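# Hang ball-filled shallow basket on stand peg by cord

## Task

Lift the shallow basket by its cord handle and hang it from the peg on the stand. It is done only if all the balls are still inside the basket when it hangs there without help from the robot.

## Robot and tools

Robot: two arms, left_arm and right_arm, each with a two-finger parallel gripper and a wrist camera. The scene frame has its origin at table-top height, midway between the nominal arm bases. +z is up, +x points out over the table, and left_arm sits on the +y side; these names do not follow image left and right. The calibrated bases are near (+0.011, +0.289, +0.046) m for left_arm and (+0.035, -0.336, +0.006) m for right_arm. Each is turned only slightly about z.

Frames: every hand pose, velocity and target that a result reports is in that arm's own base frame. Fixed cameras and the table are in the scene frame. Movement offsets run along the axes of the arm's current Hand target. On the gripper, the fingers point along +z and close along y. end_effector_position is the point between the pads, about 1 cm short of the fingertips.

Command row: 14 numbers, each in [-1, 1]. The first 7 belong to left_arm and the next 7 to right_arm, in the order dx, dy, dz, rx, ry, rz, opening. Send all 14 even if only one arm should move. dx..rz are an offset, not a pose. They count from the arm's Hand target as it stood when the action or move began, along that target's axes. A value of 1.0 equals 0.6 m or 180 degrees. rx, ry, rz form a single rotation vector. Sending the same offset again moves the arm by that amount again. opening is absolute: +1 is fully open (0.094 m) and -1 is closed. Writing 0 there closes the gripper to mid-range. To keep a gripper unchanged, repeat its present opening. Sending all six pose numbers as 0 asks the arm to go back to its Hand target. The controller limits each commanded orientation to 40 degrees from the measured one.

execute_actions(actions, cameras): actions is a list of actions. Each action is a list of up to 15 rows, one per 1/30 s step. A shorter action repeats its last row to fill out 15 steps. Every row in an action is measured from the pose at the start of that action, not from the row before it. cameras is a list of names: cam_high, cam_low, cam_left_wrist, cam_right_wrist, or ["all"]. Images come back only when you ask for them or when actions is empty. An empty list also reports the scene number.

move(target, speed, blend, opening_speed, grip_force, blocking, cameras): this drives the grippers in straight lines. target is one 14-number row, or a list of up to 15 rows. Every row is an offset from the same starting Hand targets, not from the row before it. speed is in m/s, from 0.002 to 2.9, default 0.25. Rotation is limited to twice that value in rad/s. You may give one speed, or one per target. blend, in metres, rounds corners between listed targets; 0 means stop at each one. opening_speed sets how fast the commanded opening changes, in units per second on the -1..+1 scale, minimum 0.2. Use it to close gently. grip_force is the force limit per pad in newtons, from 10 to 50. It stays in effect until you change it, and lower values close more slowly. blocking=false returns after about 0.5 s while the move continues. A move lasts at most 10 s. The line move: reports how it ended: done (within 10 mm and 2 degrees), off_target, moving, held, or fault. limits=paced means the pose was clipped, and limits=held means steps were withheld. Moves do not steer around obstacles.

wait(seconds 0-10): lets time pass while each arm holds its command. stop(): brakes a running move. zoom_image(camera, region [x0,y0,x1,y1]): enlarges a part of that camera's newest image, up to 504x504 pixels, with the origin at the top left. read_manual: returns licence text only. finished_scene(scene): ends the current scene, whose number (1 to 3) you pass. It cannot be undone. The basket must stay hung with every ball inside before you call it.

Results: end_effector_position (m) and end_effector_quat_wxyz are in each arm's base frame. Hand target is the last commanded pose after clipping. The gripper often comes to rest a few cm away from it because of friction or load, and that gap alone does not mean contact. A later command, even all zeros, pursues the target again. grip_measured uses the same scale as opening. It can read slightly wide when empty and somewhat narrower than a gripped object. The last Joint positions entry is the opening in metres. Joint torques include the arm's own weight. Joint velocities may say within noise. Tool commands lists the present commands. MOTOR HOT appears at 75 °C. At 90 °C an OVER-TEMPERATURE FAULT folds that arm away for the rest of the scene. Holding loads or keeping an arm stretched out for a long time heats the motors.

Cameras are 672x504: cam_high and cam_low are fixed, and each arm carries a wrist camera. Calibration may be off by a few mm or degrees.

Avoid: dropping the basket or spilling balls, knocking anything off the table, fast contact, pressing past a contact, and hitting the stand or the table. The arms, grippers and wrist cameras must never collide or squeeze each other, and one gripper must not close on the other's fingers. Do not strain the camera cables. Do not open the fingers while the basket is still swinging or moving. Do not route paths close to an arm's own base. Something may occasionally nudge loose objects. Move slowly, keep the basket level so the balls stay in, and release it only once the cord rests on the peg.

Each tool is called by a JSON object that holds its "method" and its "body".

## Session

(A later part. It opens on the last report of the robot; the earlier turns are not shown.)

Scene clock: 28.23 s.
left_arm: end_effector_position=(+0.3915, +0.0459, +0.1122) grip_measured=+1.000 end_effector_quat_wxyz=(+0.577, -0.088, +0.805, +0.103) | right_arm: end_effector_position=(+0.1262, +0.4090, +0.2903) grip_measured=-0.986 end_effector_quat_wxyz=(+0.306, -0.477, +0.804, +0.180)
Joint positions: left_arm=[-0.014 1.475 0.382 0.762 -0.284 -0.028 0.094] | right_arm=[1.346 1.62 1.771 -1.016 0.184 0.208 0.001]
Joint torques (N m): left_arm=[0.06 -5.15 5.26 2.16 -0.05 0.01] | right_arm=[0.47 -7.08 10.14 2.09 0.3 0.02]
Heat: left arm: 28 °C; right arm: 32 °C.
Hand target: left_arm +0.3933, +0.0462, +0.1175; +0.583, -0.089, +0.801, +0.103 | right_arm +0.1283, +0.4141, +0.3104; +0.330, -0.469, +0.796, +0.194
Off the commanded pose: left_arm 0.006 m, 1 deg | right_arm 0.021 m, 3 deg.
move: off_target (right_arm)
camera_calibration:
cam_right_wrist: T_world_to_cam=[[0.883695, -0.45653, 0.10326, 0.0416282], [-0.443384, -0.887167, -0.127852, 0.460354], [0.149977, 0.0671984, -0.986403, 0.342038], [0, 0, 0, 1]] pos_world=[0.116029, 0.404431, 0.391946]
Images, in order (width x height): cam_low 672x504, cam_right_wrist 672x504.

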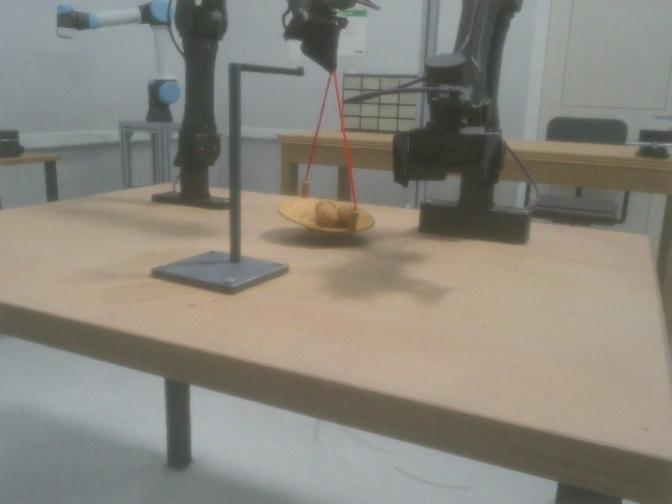

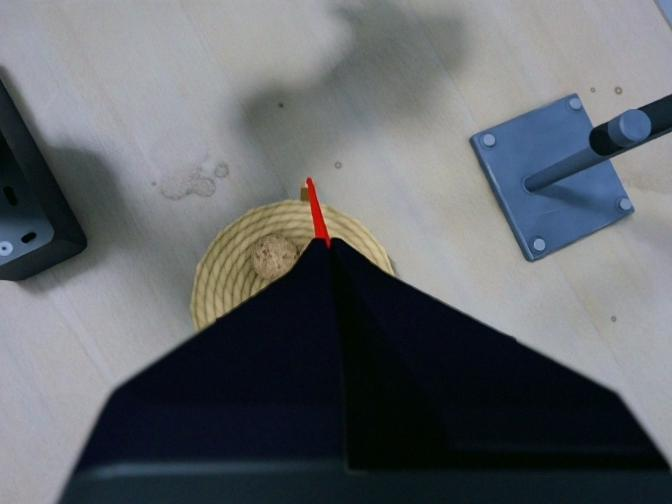

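{"method": "move", "body": {"target": [[0,0,0,0,0,0,1,-0.06,0,-0.06,0,0,0,-1],[0,0,0,0,0,0,1,-0.0792,-0.0475,-0.0612,-0.098,0,-0.098,-1]], "speed": 0.06, "blend": [0.01,0], "cameras": ["cam_high","cam_low","cam_right_wrist"]}}

{"method": "zoom_image", "body": {"camera": "cam_low", "region": [200, 20, 440, 260]}}

Scene clock: 33.93 s.
left_arm: end_effector_position=(+0.3915, +0.0459, +0.1122) grip_measured=+1.000 end_effector_quat_wxyz=(+0.577, -0.088, +0.805, +0.103) | right_arm: end_effector_position=(+0.1568, +0.4013, +0.3595) grip_measured=-0.986 end_effector_quat_wxyz=(+0.269, -0.629, +0.687, +0.246)
Joint positions: left_arm=[-0.014 1.475 0.382 0.762 -0.284 -0.028 0.094] | right_arm=[1.086 1.816 2.319 -1.368 -0.265 -0.298 0.001]
Joint torques (N m): left_arm=[0.08 -5.14 5.27 2.17 -0.05 0.01] | right_arm=[-0.38 -6.49 8.61 2.07 -0.36 -0.03]
Heat: left arm: 28 °C; right arm: 32 °C.
Hand target: left_arm +0.3933, +0.0462, +0.1175; +0.583, -0.089, +0.801, +0.103 | right_arm +0.1568, +0.4070, +0.3698; +0.280, -0.630, +0.676, +0.261
Off the commanded pose: left_arm 0.006 m, 1 deg | right_arm 0.012 m, 2 deg.
move: off_target (right_arm)
camera_calibration:
cam_right_wrist: T_world_to_cam=[[0.992615, -0.0660572, 0.101744, -0.169382], [-0.0506254, -0.987779, -0.147412, 0.461762], [0.110238, 0.141173, -0.983828, 0.381892], [0, 0, 0, 1]] pos_world=[0.149409, 0.391017, 0.461019]
Images, in order (width x height): cam_high 672x504, cam_low 672x504, cam_right_wrist 672x504.

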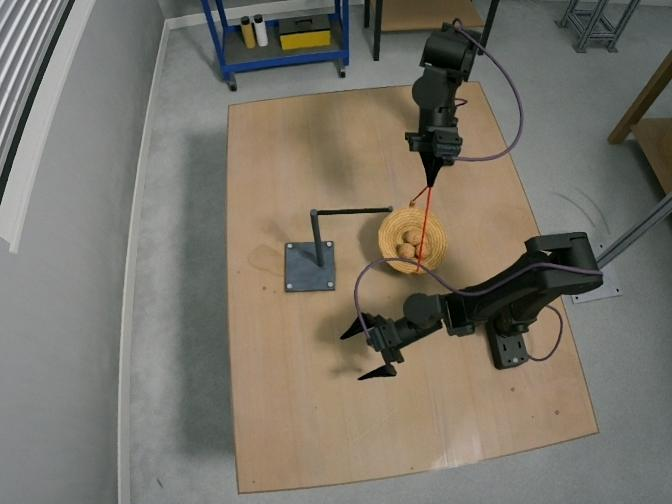

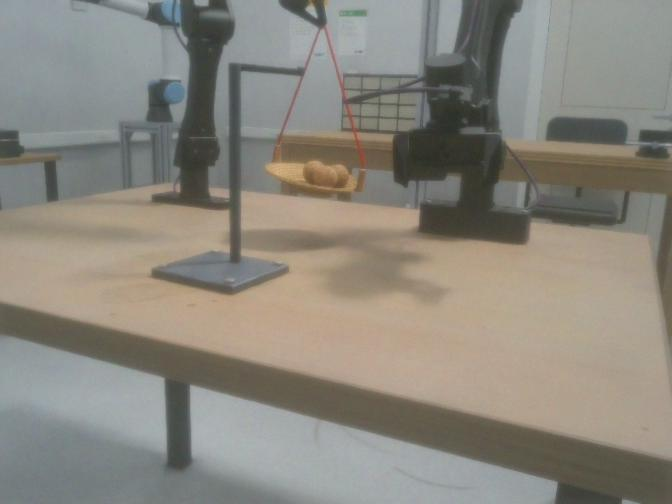

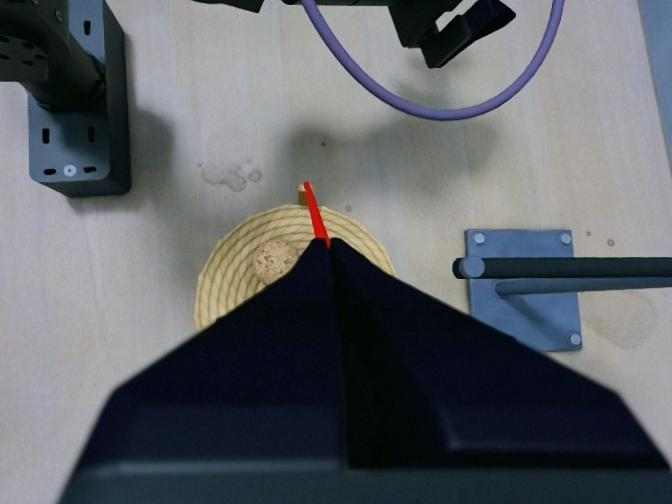

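Scaled by 2.100 from the camera's 672x504 image, which has a finer 960x720 frame.

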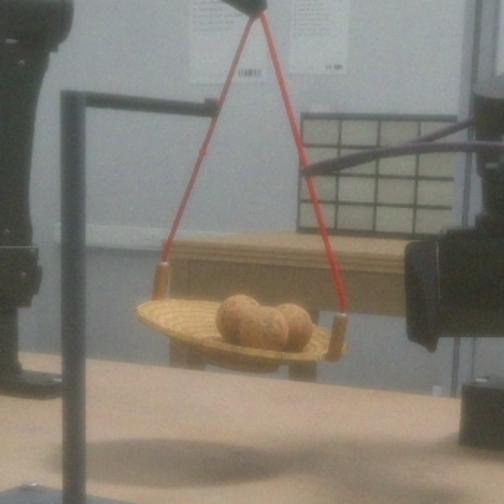

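{"method": "move", "body": {"target": [0,0,0,0,0,0,1,-0.0015,-0.1753,0.0015,0,0,0,-1], "speed": 0.06, "cameras": ["cam_high","cam_low","cam_right_wrist"]}}

{"method": "zoom_image", "body": {"camera": "cam_low", "region": [160, 20, 400, 260]}}

{"method": "zoom_image", "body": {"camera": "cam_high", "region": [270, 130, 490, 310]}}

Scene clock: 36.60 s.
left_arm: end_effector_position=(+0.3915, +0.0459, +0.1122) grip_measured=+1.000 end_effector_quat_wxyz=(+0.577, -0.088, +0.805, +0.103) | right_arm: end_effector_position=(+0.2615, +0.3927, +0.3605) grip_measured=-0.986 end_effector_quat_wxyz=(+0.293, -0.615, +0.687, +0.253)
Joint positions: left_arm=[-0.014 1.475 0.382 0.762 -0.284 -0.028 0.094] | right_arm=[0.822 2.151 2.836 -1.565 -0.427 -0.481 0.001]
Joint torques (N m): left_arm=[0.06 -5.15 5.29 2.16 -0.04 0.01] | right_arm=[-0.05 -8.34 7.32 2.14 -0.55 -0.01]
Heat: left arm: 28 °C; right arm: 32 °C.
Hand target: left_arm +0.3933, +0.0462, +0.1175; +0.583, -0.089, +0.801, +0.103 | right_arm +0.2618, +0.4009, +0.3699; +0.280, -0.630, +0.676, +0.261
Off the commanded pose: left_arm 0.006 m, 1 deg | right_arm 0.012 m, 3 deg.
elbow stopped short (right arm): the move would have taken joint 3 (elbow) straighter than the controller allows.
move: off_target (right_arm)
camera_calibration:
cam_right_wrist: T_world_to_cam=[[0.988507, -0.0986999, 0.114507, -0.264597], [-0.0751409, -0.978047, -0.194363, 0.478282], [0.131177, 0.183525, -0.974223, 0.347065], [0, 0, 0, 1]] pos_world=[0.251968, 0.377971, 0.461378]
Images, in order (width x height): cam_high 672x504, cam_low 672x504, cam_right_wrist 672x504.

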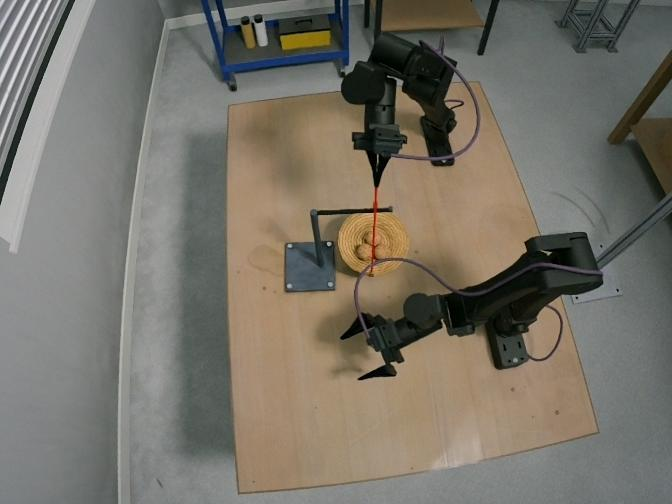

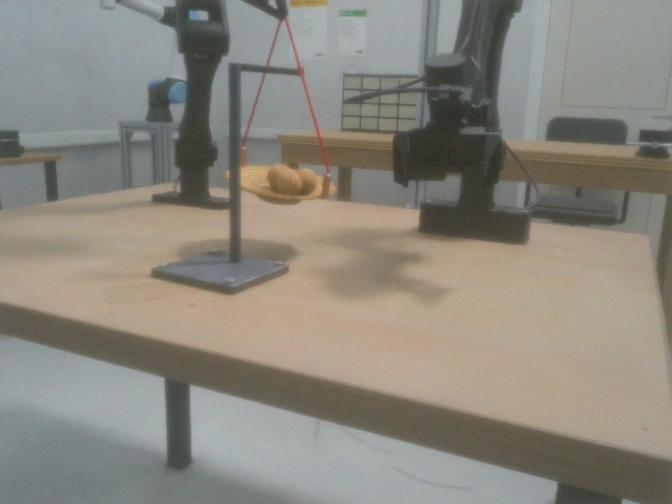

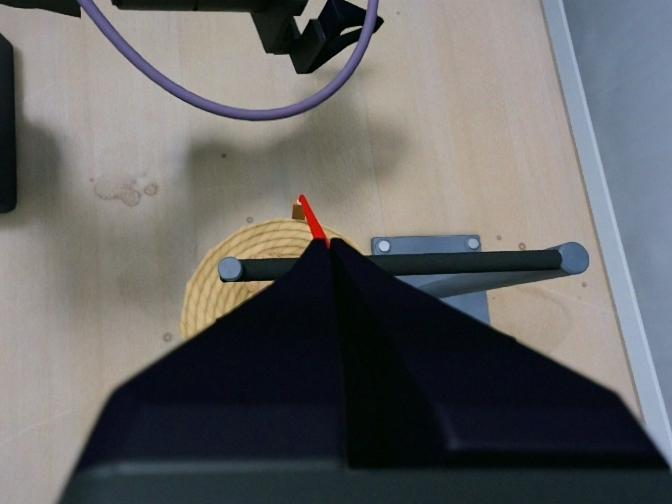

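Scaled by 2.100 from the camera's 672x504 image, which has a finer 960x720 frame.

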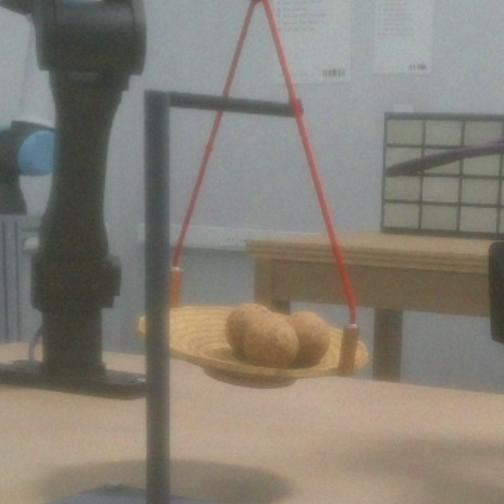

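Scaled by 2.291 from the camera's 672x504 image, which has a finer 960x720 frame.

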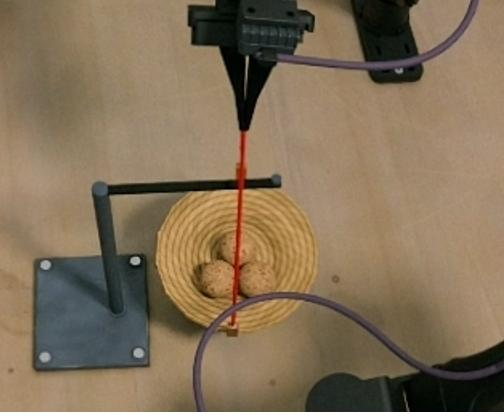

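{"method": "move", "body": {"target": [0,0,0,0,0,0,1,0.0448,0,0.0495,0,0,0,-1], "speed": 0.04, "cameras": ["cam_low","cam_right_wrist"]}}

{"method": "zoom_image", "body": {"camera": "cam_low", "region": [200, 20, 360, 240]}}

Scene clock: 38.50 s.
left_arm: end_effector_position=(+0.3915, +0.0459, +0.1122) grip_measured=+1.000 end_effector_quat_wxyz=(+0.577, -0.088, +0.805, +0.103) | right_arm: end_effector_position=(+0.2692, +0.4011, +0.2997) grip_measured=-0.986 end_effector_quat_wxyz=(+0.241, -0.627, +0.700, +0.244)
Joint positions: left_arm=[-0.014 1.475 0.382 0.762 -0.284 -0.028 0.094] | right_arm=[0.822 2.061 2.434 -1.373 -0.428 -0.512 0.001]
Joint torques (N m): left_arm=[0.06 -5.14 5.3 2.17 -0.04 0.01] | right_arm=[0.28 -14.19 5.2 2.14 -0.54 -0.04]
Heat: left arm: 28 °C; right arm: 32 °C.
Hand target: left_arm +0.3933, +0.0462, +0.1175; +0.583, -0.089, +0.801, +0.103 | right_arm +0.2620, +0.4029, +0.3298; +0.280, -0.630, +0.676, +0.261
Off the commanded pose: left_arm 0.006 m, 1 deg | right_arm 0.031 m, 6 deg.
move: off_target (right_arm)
camera_calibration:
cam_right_wrist: T_world_to_cam=[[0.995821, -0.0679096, 0.0610719, -0.262681], [-0.0614661, -0.992902, -0.10182, 0.449877], [0.067553, 0.0976407, -0.992926, 0.342386], [0, 0, 0, 1]] pos_world=[0.266106, 0.395414, 0.401813]
Images, in order (width x height): cam_low 672x504, cam_right_wrist 672x504.

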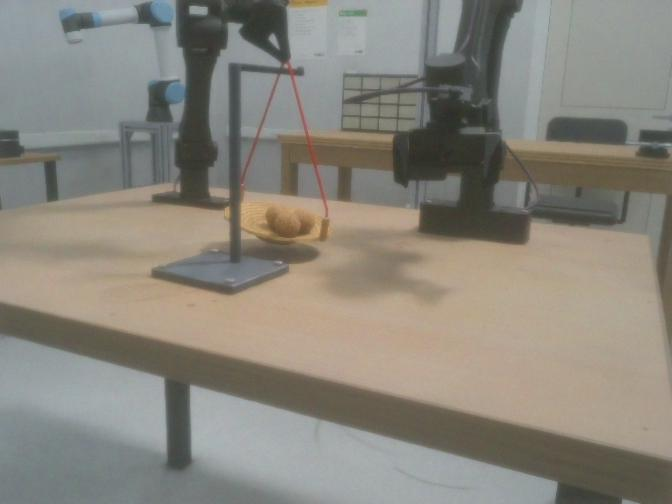

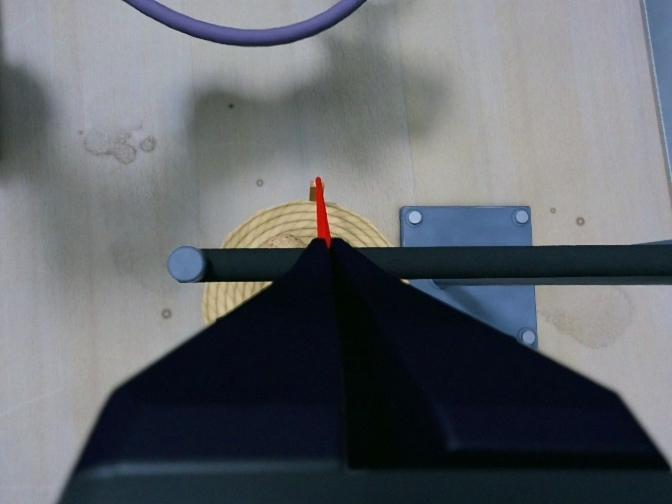

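Scaled by 2.291 from the camera's 672x504 image, which has a finer 960x720 frame.

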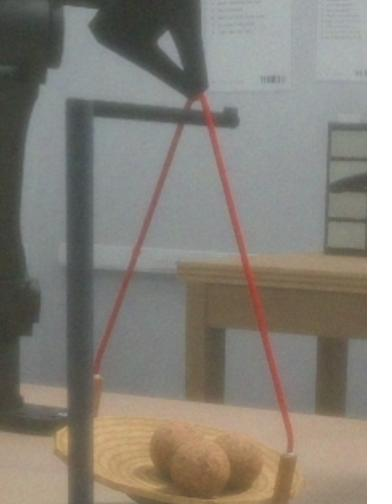

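{"method": "move", "body": {"target": [0,0,0,0,0,0,1,0.0095,0,0.0095,0,0,0,-1], "speed": 0.02, "cameras": ["cam_low","cam_right_wrist"]}}

{"method": "zoom_image", "body": {"camera": "cam_low", "region": [200, 20, 360, 240]}}

Scene clock: 39.50 s.
left_arm: end_effector_position=(+0.3915, +0.0459, +0.1122) grip_measured=+1.000 end_effector_quat_wxyz=(+0.577, -0.088, +0.805, +0.103) | right_arm: end_effector_position=(+0.2696, +0.4016, +0.2936) grip_measured=-0.986 end_effector_quat_wxyz=(+0.245, -0.627, +0.698, +0.244)
Joint positions: left_arm=[-0.014 1.475 0.382 0.762 -0.284 -0.028 0.094] | right_arm=[0.822 2.024 2.342 -1.309 -0.428 -0.512 0.001]
Joint torques (N m): left_arm=[0.08 -5.16 5.27 2.16 -0.04 0] | right_arm=[0.28 -13.98 5.23 2.09 -0.53 -0.02]
Heat: left arm: 28 °C; right arm: 32 °C.
Hand target: left_arm +0.3933, +0.0462, +0.1175; +0.583, -0.089, +0.801, +0.103 | right_arm +0.2620, +0.4028, +0.3219; +0.280, -0.630, +0.676, +0.261
Off the commanded pose: left_arm 0.006 m, 1 deg | right_arm 0.029 m, 5 deg.
move: off_target (right_arm)
camera_calibration:
cam_right_wrist: T_world_to_cam=[[0.995462, -0.0679639, 0.0666104, -0.264191], [-0.0604947, -0.992269, -0.108366, 0.451115], [0.0734604, 0.103845, -0.991877, 0.331825], [0, 0, 0, 1]] pos_world=[0.265906, 0.395214, 0.395613]
Images, in order (width x height): cam_low 672x504, cam_right_wrist 672x504.

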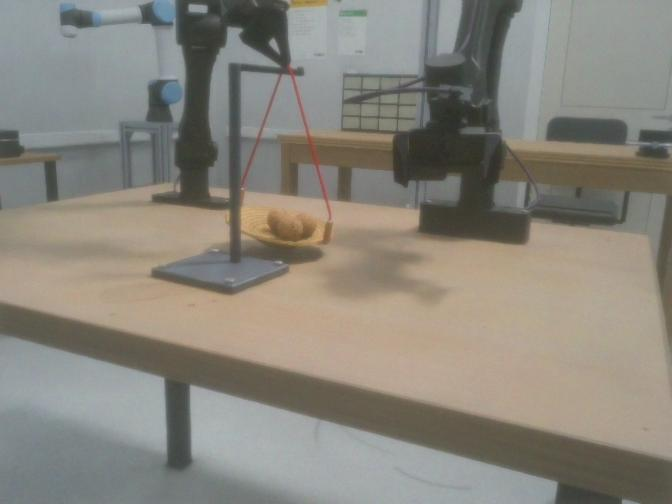

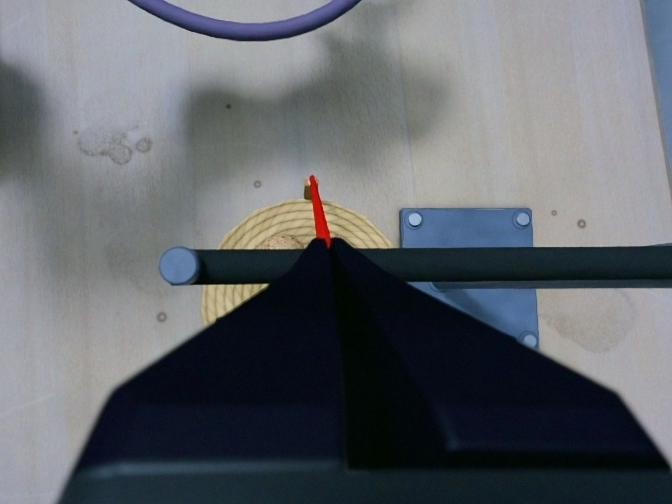

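Scaled by 2.291 from the camera's 672x504 image, which has a finer 960x720 frame.

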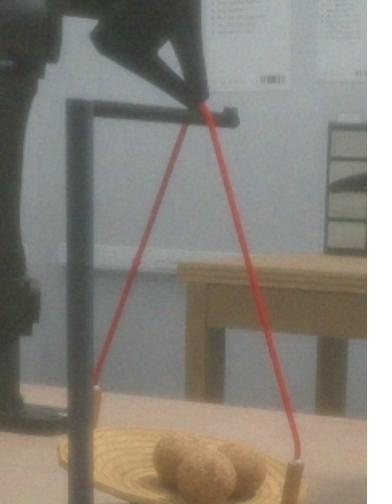

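{"method": "move", "body": {"target": [0,0,0,0,0,0,1,0.0141,0.002,-0.0047,0,0,0,-1], "speed": 0.02, "cameras": ["cam_low","cam_right_wrist"]}}

{"method": "zoom_image", "body": {"camera": "cam_low", "region": [200, 20, 360, 240]}}

{"method": "zoom_image", "body": {"camera": "cam_right_wrist", "region": [200, 150, 460, 340]}}

Scene clock: 40.63 s.
left_arm: end_effector_position=(+0.3915, +0.0459, +0.1122) grip_measured=+1.000 end_effector_quat_wxyz=(+0.577, -0.088, +0.805, +0.103) | right_arm: end_effector_position=(+0.2674, +0.3988, +0.2930) grip_measured=-0.986 end_effector_quat_wxyz=(+0.253, -0.629, +0.693, +0.246)
Joint positions: left_arm=[-0.014 1.475 0.382 0.762 -0.284 -0.028 0.094] | right_arm=[0.82 1.974 2.252 -1.252 -0.432 -0.518 0.001]
Joint torques (N m): left_arm=[0.06 -5.14 5.3 2.16 -0.04 0] | right_arm=[-0.43 -13.61 5.22 1.92 -0.55 -0.06]
Heat: left arm: 28 °C; right arm: 32 °C.
Hand target: left_arm +0.3933, +0.0462, +0.1175; +0.583, -0.089, +0.801, +0.103 | right_arm +0.2603, +0.3950, +0.3177; +0.280, -0.630, +0.676, +0.261
Off the commanded pose: left_arm 0.006 m, 1 deg | right_arm 0.026 m, 4 deg.
move: off_target (right_arm)
camera_calibration:
cam_right_wrist: T_world_to_cam=[[0.994846, -0.0642095, 0.0784747, -0.267048], [-0.0541816, -0.990823, -0.123835, 0.450459], [0.0857058, 0.118944, -0.989195, 0.321649], [0, 0, 0, 1]] pos_world=[0.262511, 0.390919, 0.394912]
Images, in order (width x height): cam_low 672x504, cam_right_wrist 672x504.

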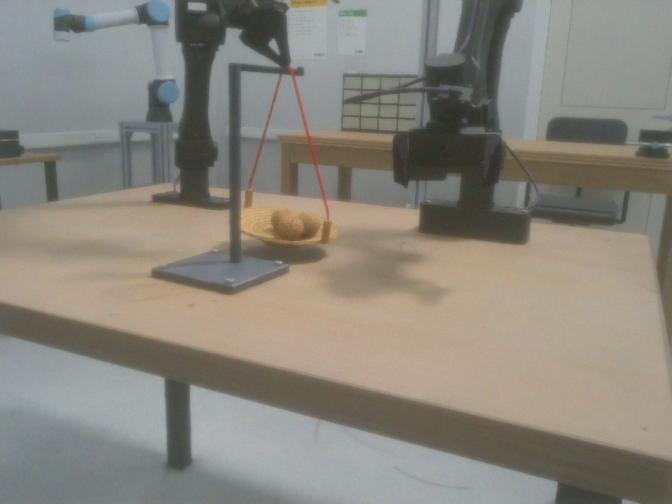

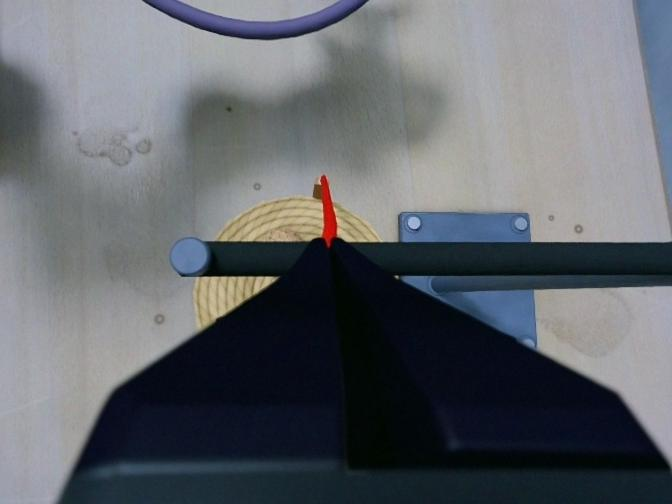

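Scaled by 2.291 from the camera's 672x504 image, which has a finer 960x720 frame.

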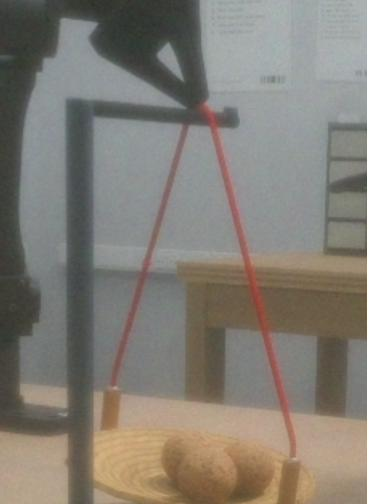

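Scaled by 1.938 from the camera's 672x504 image, which has a finer 960x720 frame.

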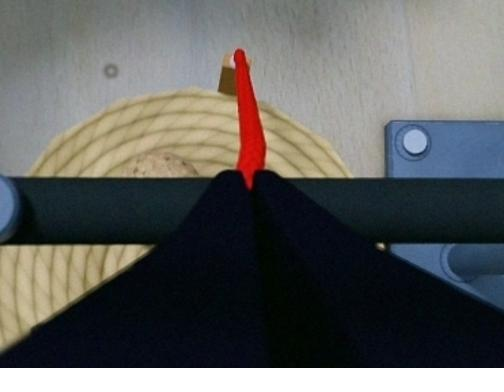

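{"method": "move", "body": {"target": [0,0,0,0,0,0,1,0,0,0,0,0,0,-0.6], "opening_speed": 0.2, "cameras": ["cam_low","cam_right_wrist"]}}

{"method": "zoom_image", "body": {"camera": "cam_low", "region": [200, 20, 360, 240]}}

{"method": "zoom_image", "body": {"camera": "cam_right_wrist", "region": [200, 150, 460, 340]}}

Scene clock: 42.93 s.
left_arm: end_effector_position=(+0.3915, +0.0459, +0.1122) grip_measured=+1.000 end_effector_quat_wxyz=(+0.577, -0.088, +0.805, +0.103) | right_arm: end_effector_position=(+0.2656, +0.3980, +0.2979) grip_measured=-0.601 end_effector_quat_wxyz=(+0.258, -0.629, +0.690, +0.249)
Joint positions: left_arm=[-0.014 1.475 0.382 0.762 -0.284 -0.028 0.094] | right_arm=[0.82 1.964 2.252 -1.251 -0.437 -0.519 0.019]
Joint torques (N m): left_arm=[0.08 -5.15 5.27 2.16 -0.05 0.02] | right_arm=[-0.43 -12.68 5.29 1.91 -0.5 -0.05]
Heat: left arm: 28 °C; right arm: 32 °C.
Hand target: left_arm +0.3933, +0.0462, +0.1175; +0.583, -0.089, +0.801, +0.103 | right_arm +0.2603, +0.3950, +0.3178; +0.280, -0.630, +0.676, +0.261
Off the commanded pose: left_arm 0.006 m, 1 deg | right_arm 0.021 m, 3 deg.
move: off_target (right_arm)
camera_calibration:
cam_right_wrist: T_world_to_cam=[[0.994684, -0.061945, 0.0822545, -0.267611], [-0.0505059, -0.989623, -0.134519, 0.451896], [0.0897337, 0.12965, -0.987491, 0.320918], [0, 0, 0, 1]] pos_world=[0.260215, 0.389023, 0.399704]
Images, in order (width x height): cam_low 672x504, cam_right_wrist 672x504.

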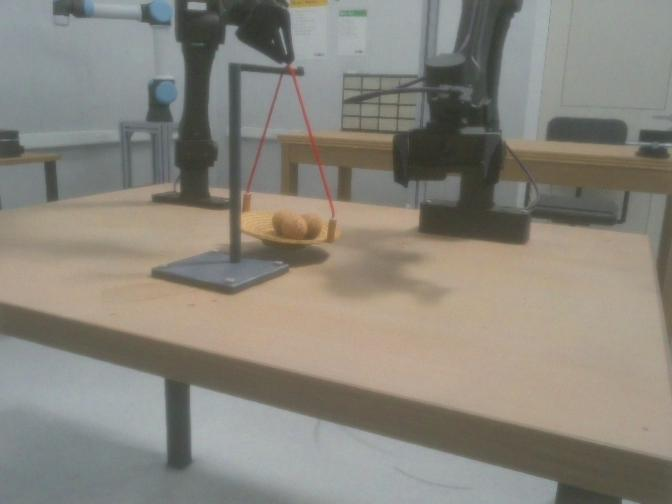

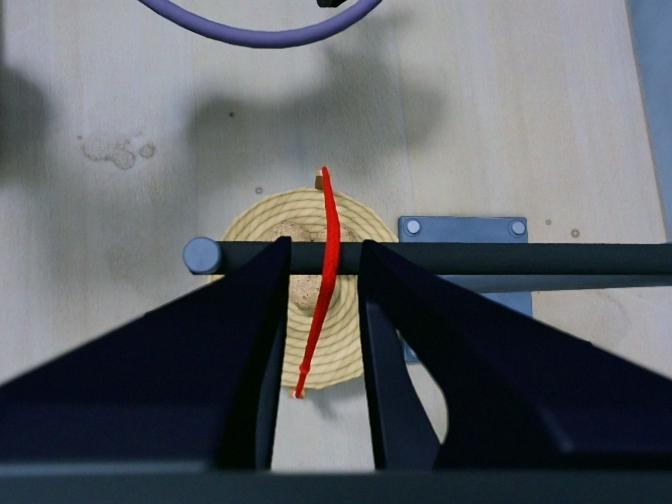

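Scaled by 2.291 from the camera's 672x504 image, which has a finer 960x720 frame.

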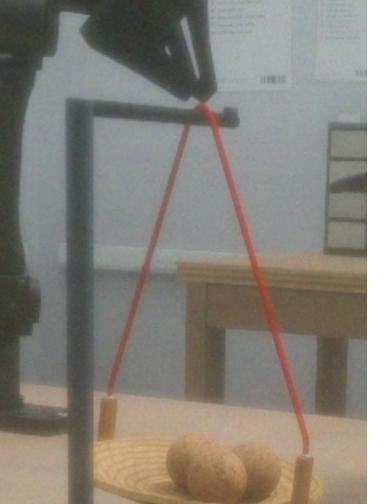

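Scaled by 1.938 from the camera's 672x504 image, which has a finer 960x720 frame.

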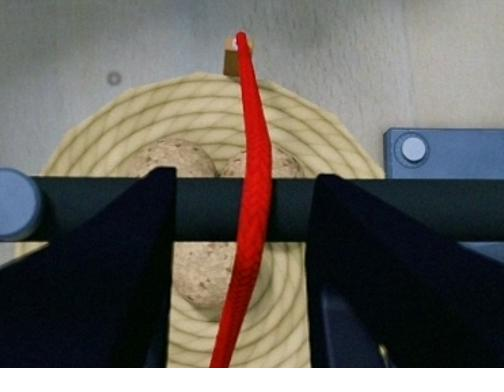

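{"method": "move", "body": {"target": [[0,0,0,0,0,0,1,0,0,-0.02,0,0,0,-0.4],[0,0,0,0,0,0,1,-0.02,0,-0.2,0,0,0,-0.4]], "speed": 0.1, "blend": [0.01,0], "opening_speed": 0.3, "cameras": ["cam_high","cam_low","cam_right_wrist"]}}

Scene clock: 44.80 s.
left_arm: end_effector_position=(+0.3915, +0.0459, +0.1122) grip_measured=+1.000 end_effector_quat_wxyz=(+0.577, -0.088, +0.805, +0.103) | right_arm: end_effector_position=(+0.2667, +0.3241, +0.3978) grip_measured=-0.402 end_effector_quat_wxyz=(+0.327, -0.603, +0.679, +0.260)
Joint positions: left_arm=[-0.014 1.475 0.382 0.762 -0.284 -0.028 0.094] | right_arm=[0.658 1.927 2.619 -1.553 -0.538 -0.591 0.028]
Joint torques (N m): left_arm=[0.08 -5.15 5.29 2.16 -0.04 0] | right_arm=[-0.23 -9.84 5.15 1.67 -0.55 -0.05]
Heat: left arm: 28 °C; right arm: 32 °C.
Hand target: left_arm +0.3933, +0.0462, +0.1175; +0.583, -0.089, +0.801, +0.103 | right_arm +0.2548, +0.3188, +0.4112; +0.280, -0.630, +0.676, +0.261
Off the commanded pose: left_arm 0.006 m, 1 deg | right_arm 0.019 m, 6 deg.
joint sent to its limit (right arm) — joint 4 (wrist pitch), lower limit. The joint targets are off in orientation, not in position.
move: off_target (right_arm); blend cut to 0.006 m at target 1
camera_calibration:
cam_right_wrist: T_world_to_cam=[[0.981749, -0.125023, 0.14331, -0.281923], [-0.0848358, -0.962318, -0.258354, 0.441806], [0.17021, 0.241481, -0.955362, 0.358498], [0, 0, 0, 1]] pos_world=[0.253239, 0.303341, 0.49704]
Images, in order (width x height): cam_high 672x504, cam_low 672x504, cam_right_wrist 672x504.

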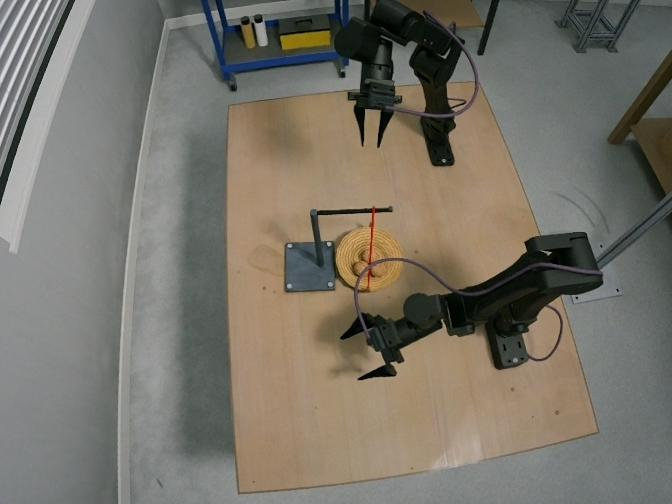

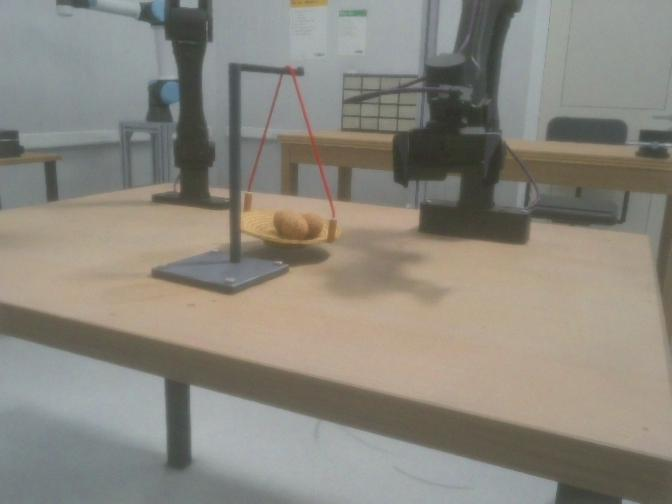

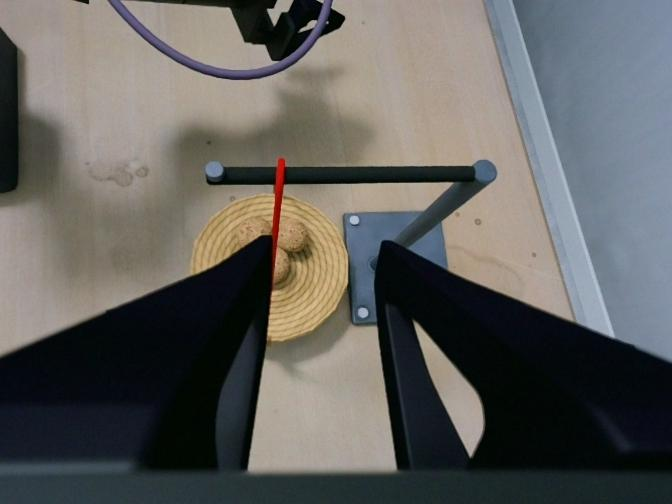

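Done cleanly.

{"method": "finished_scene", "body": {"scene": 2}}

The scene is finished: the task was done.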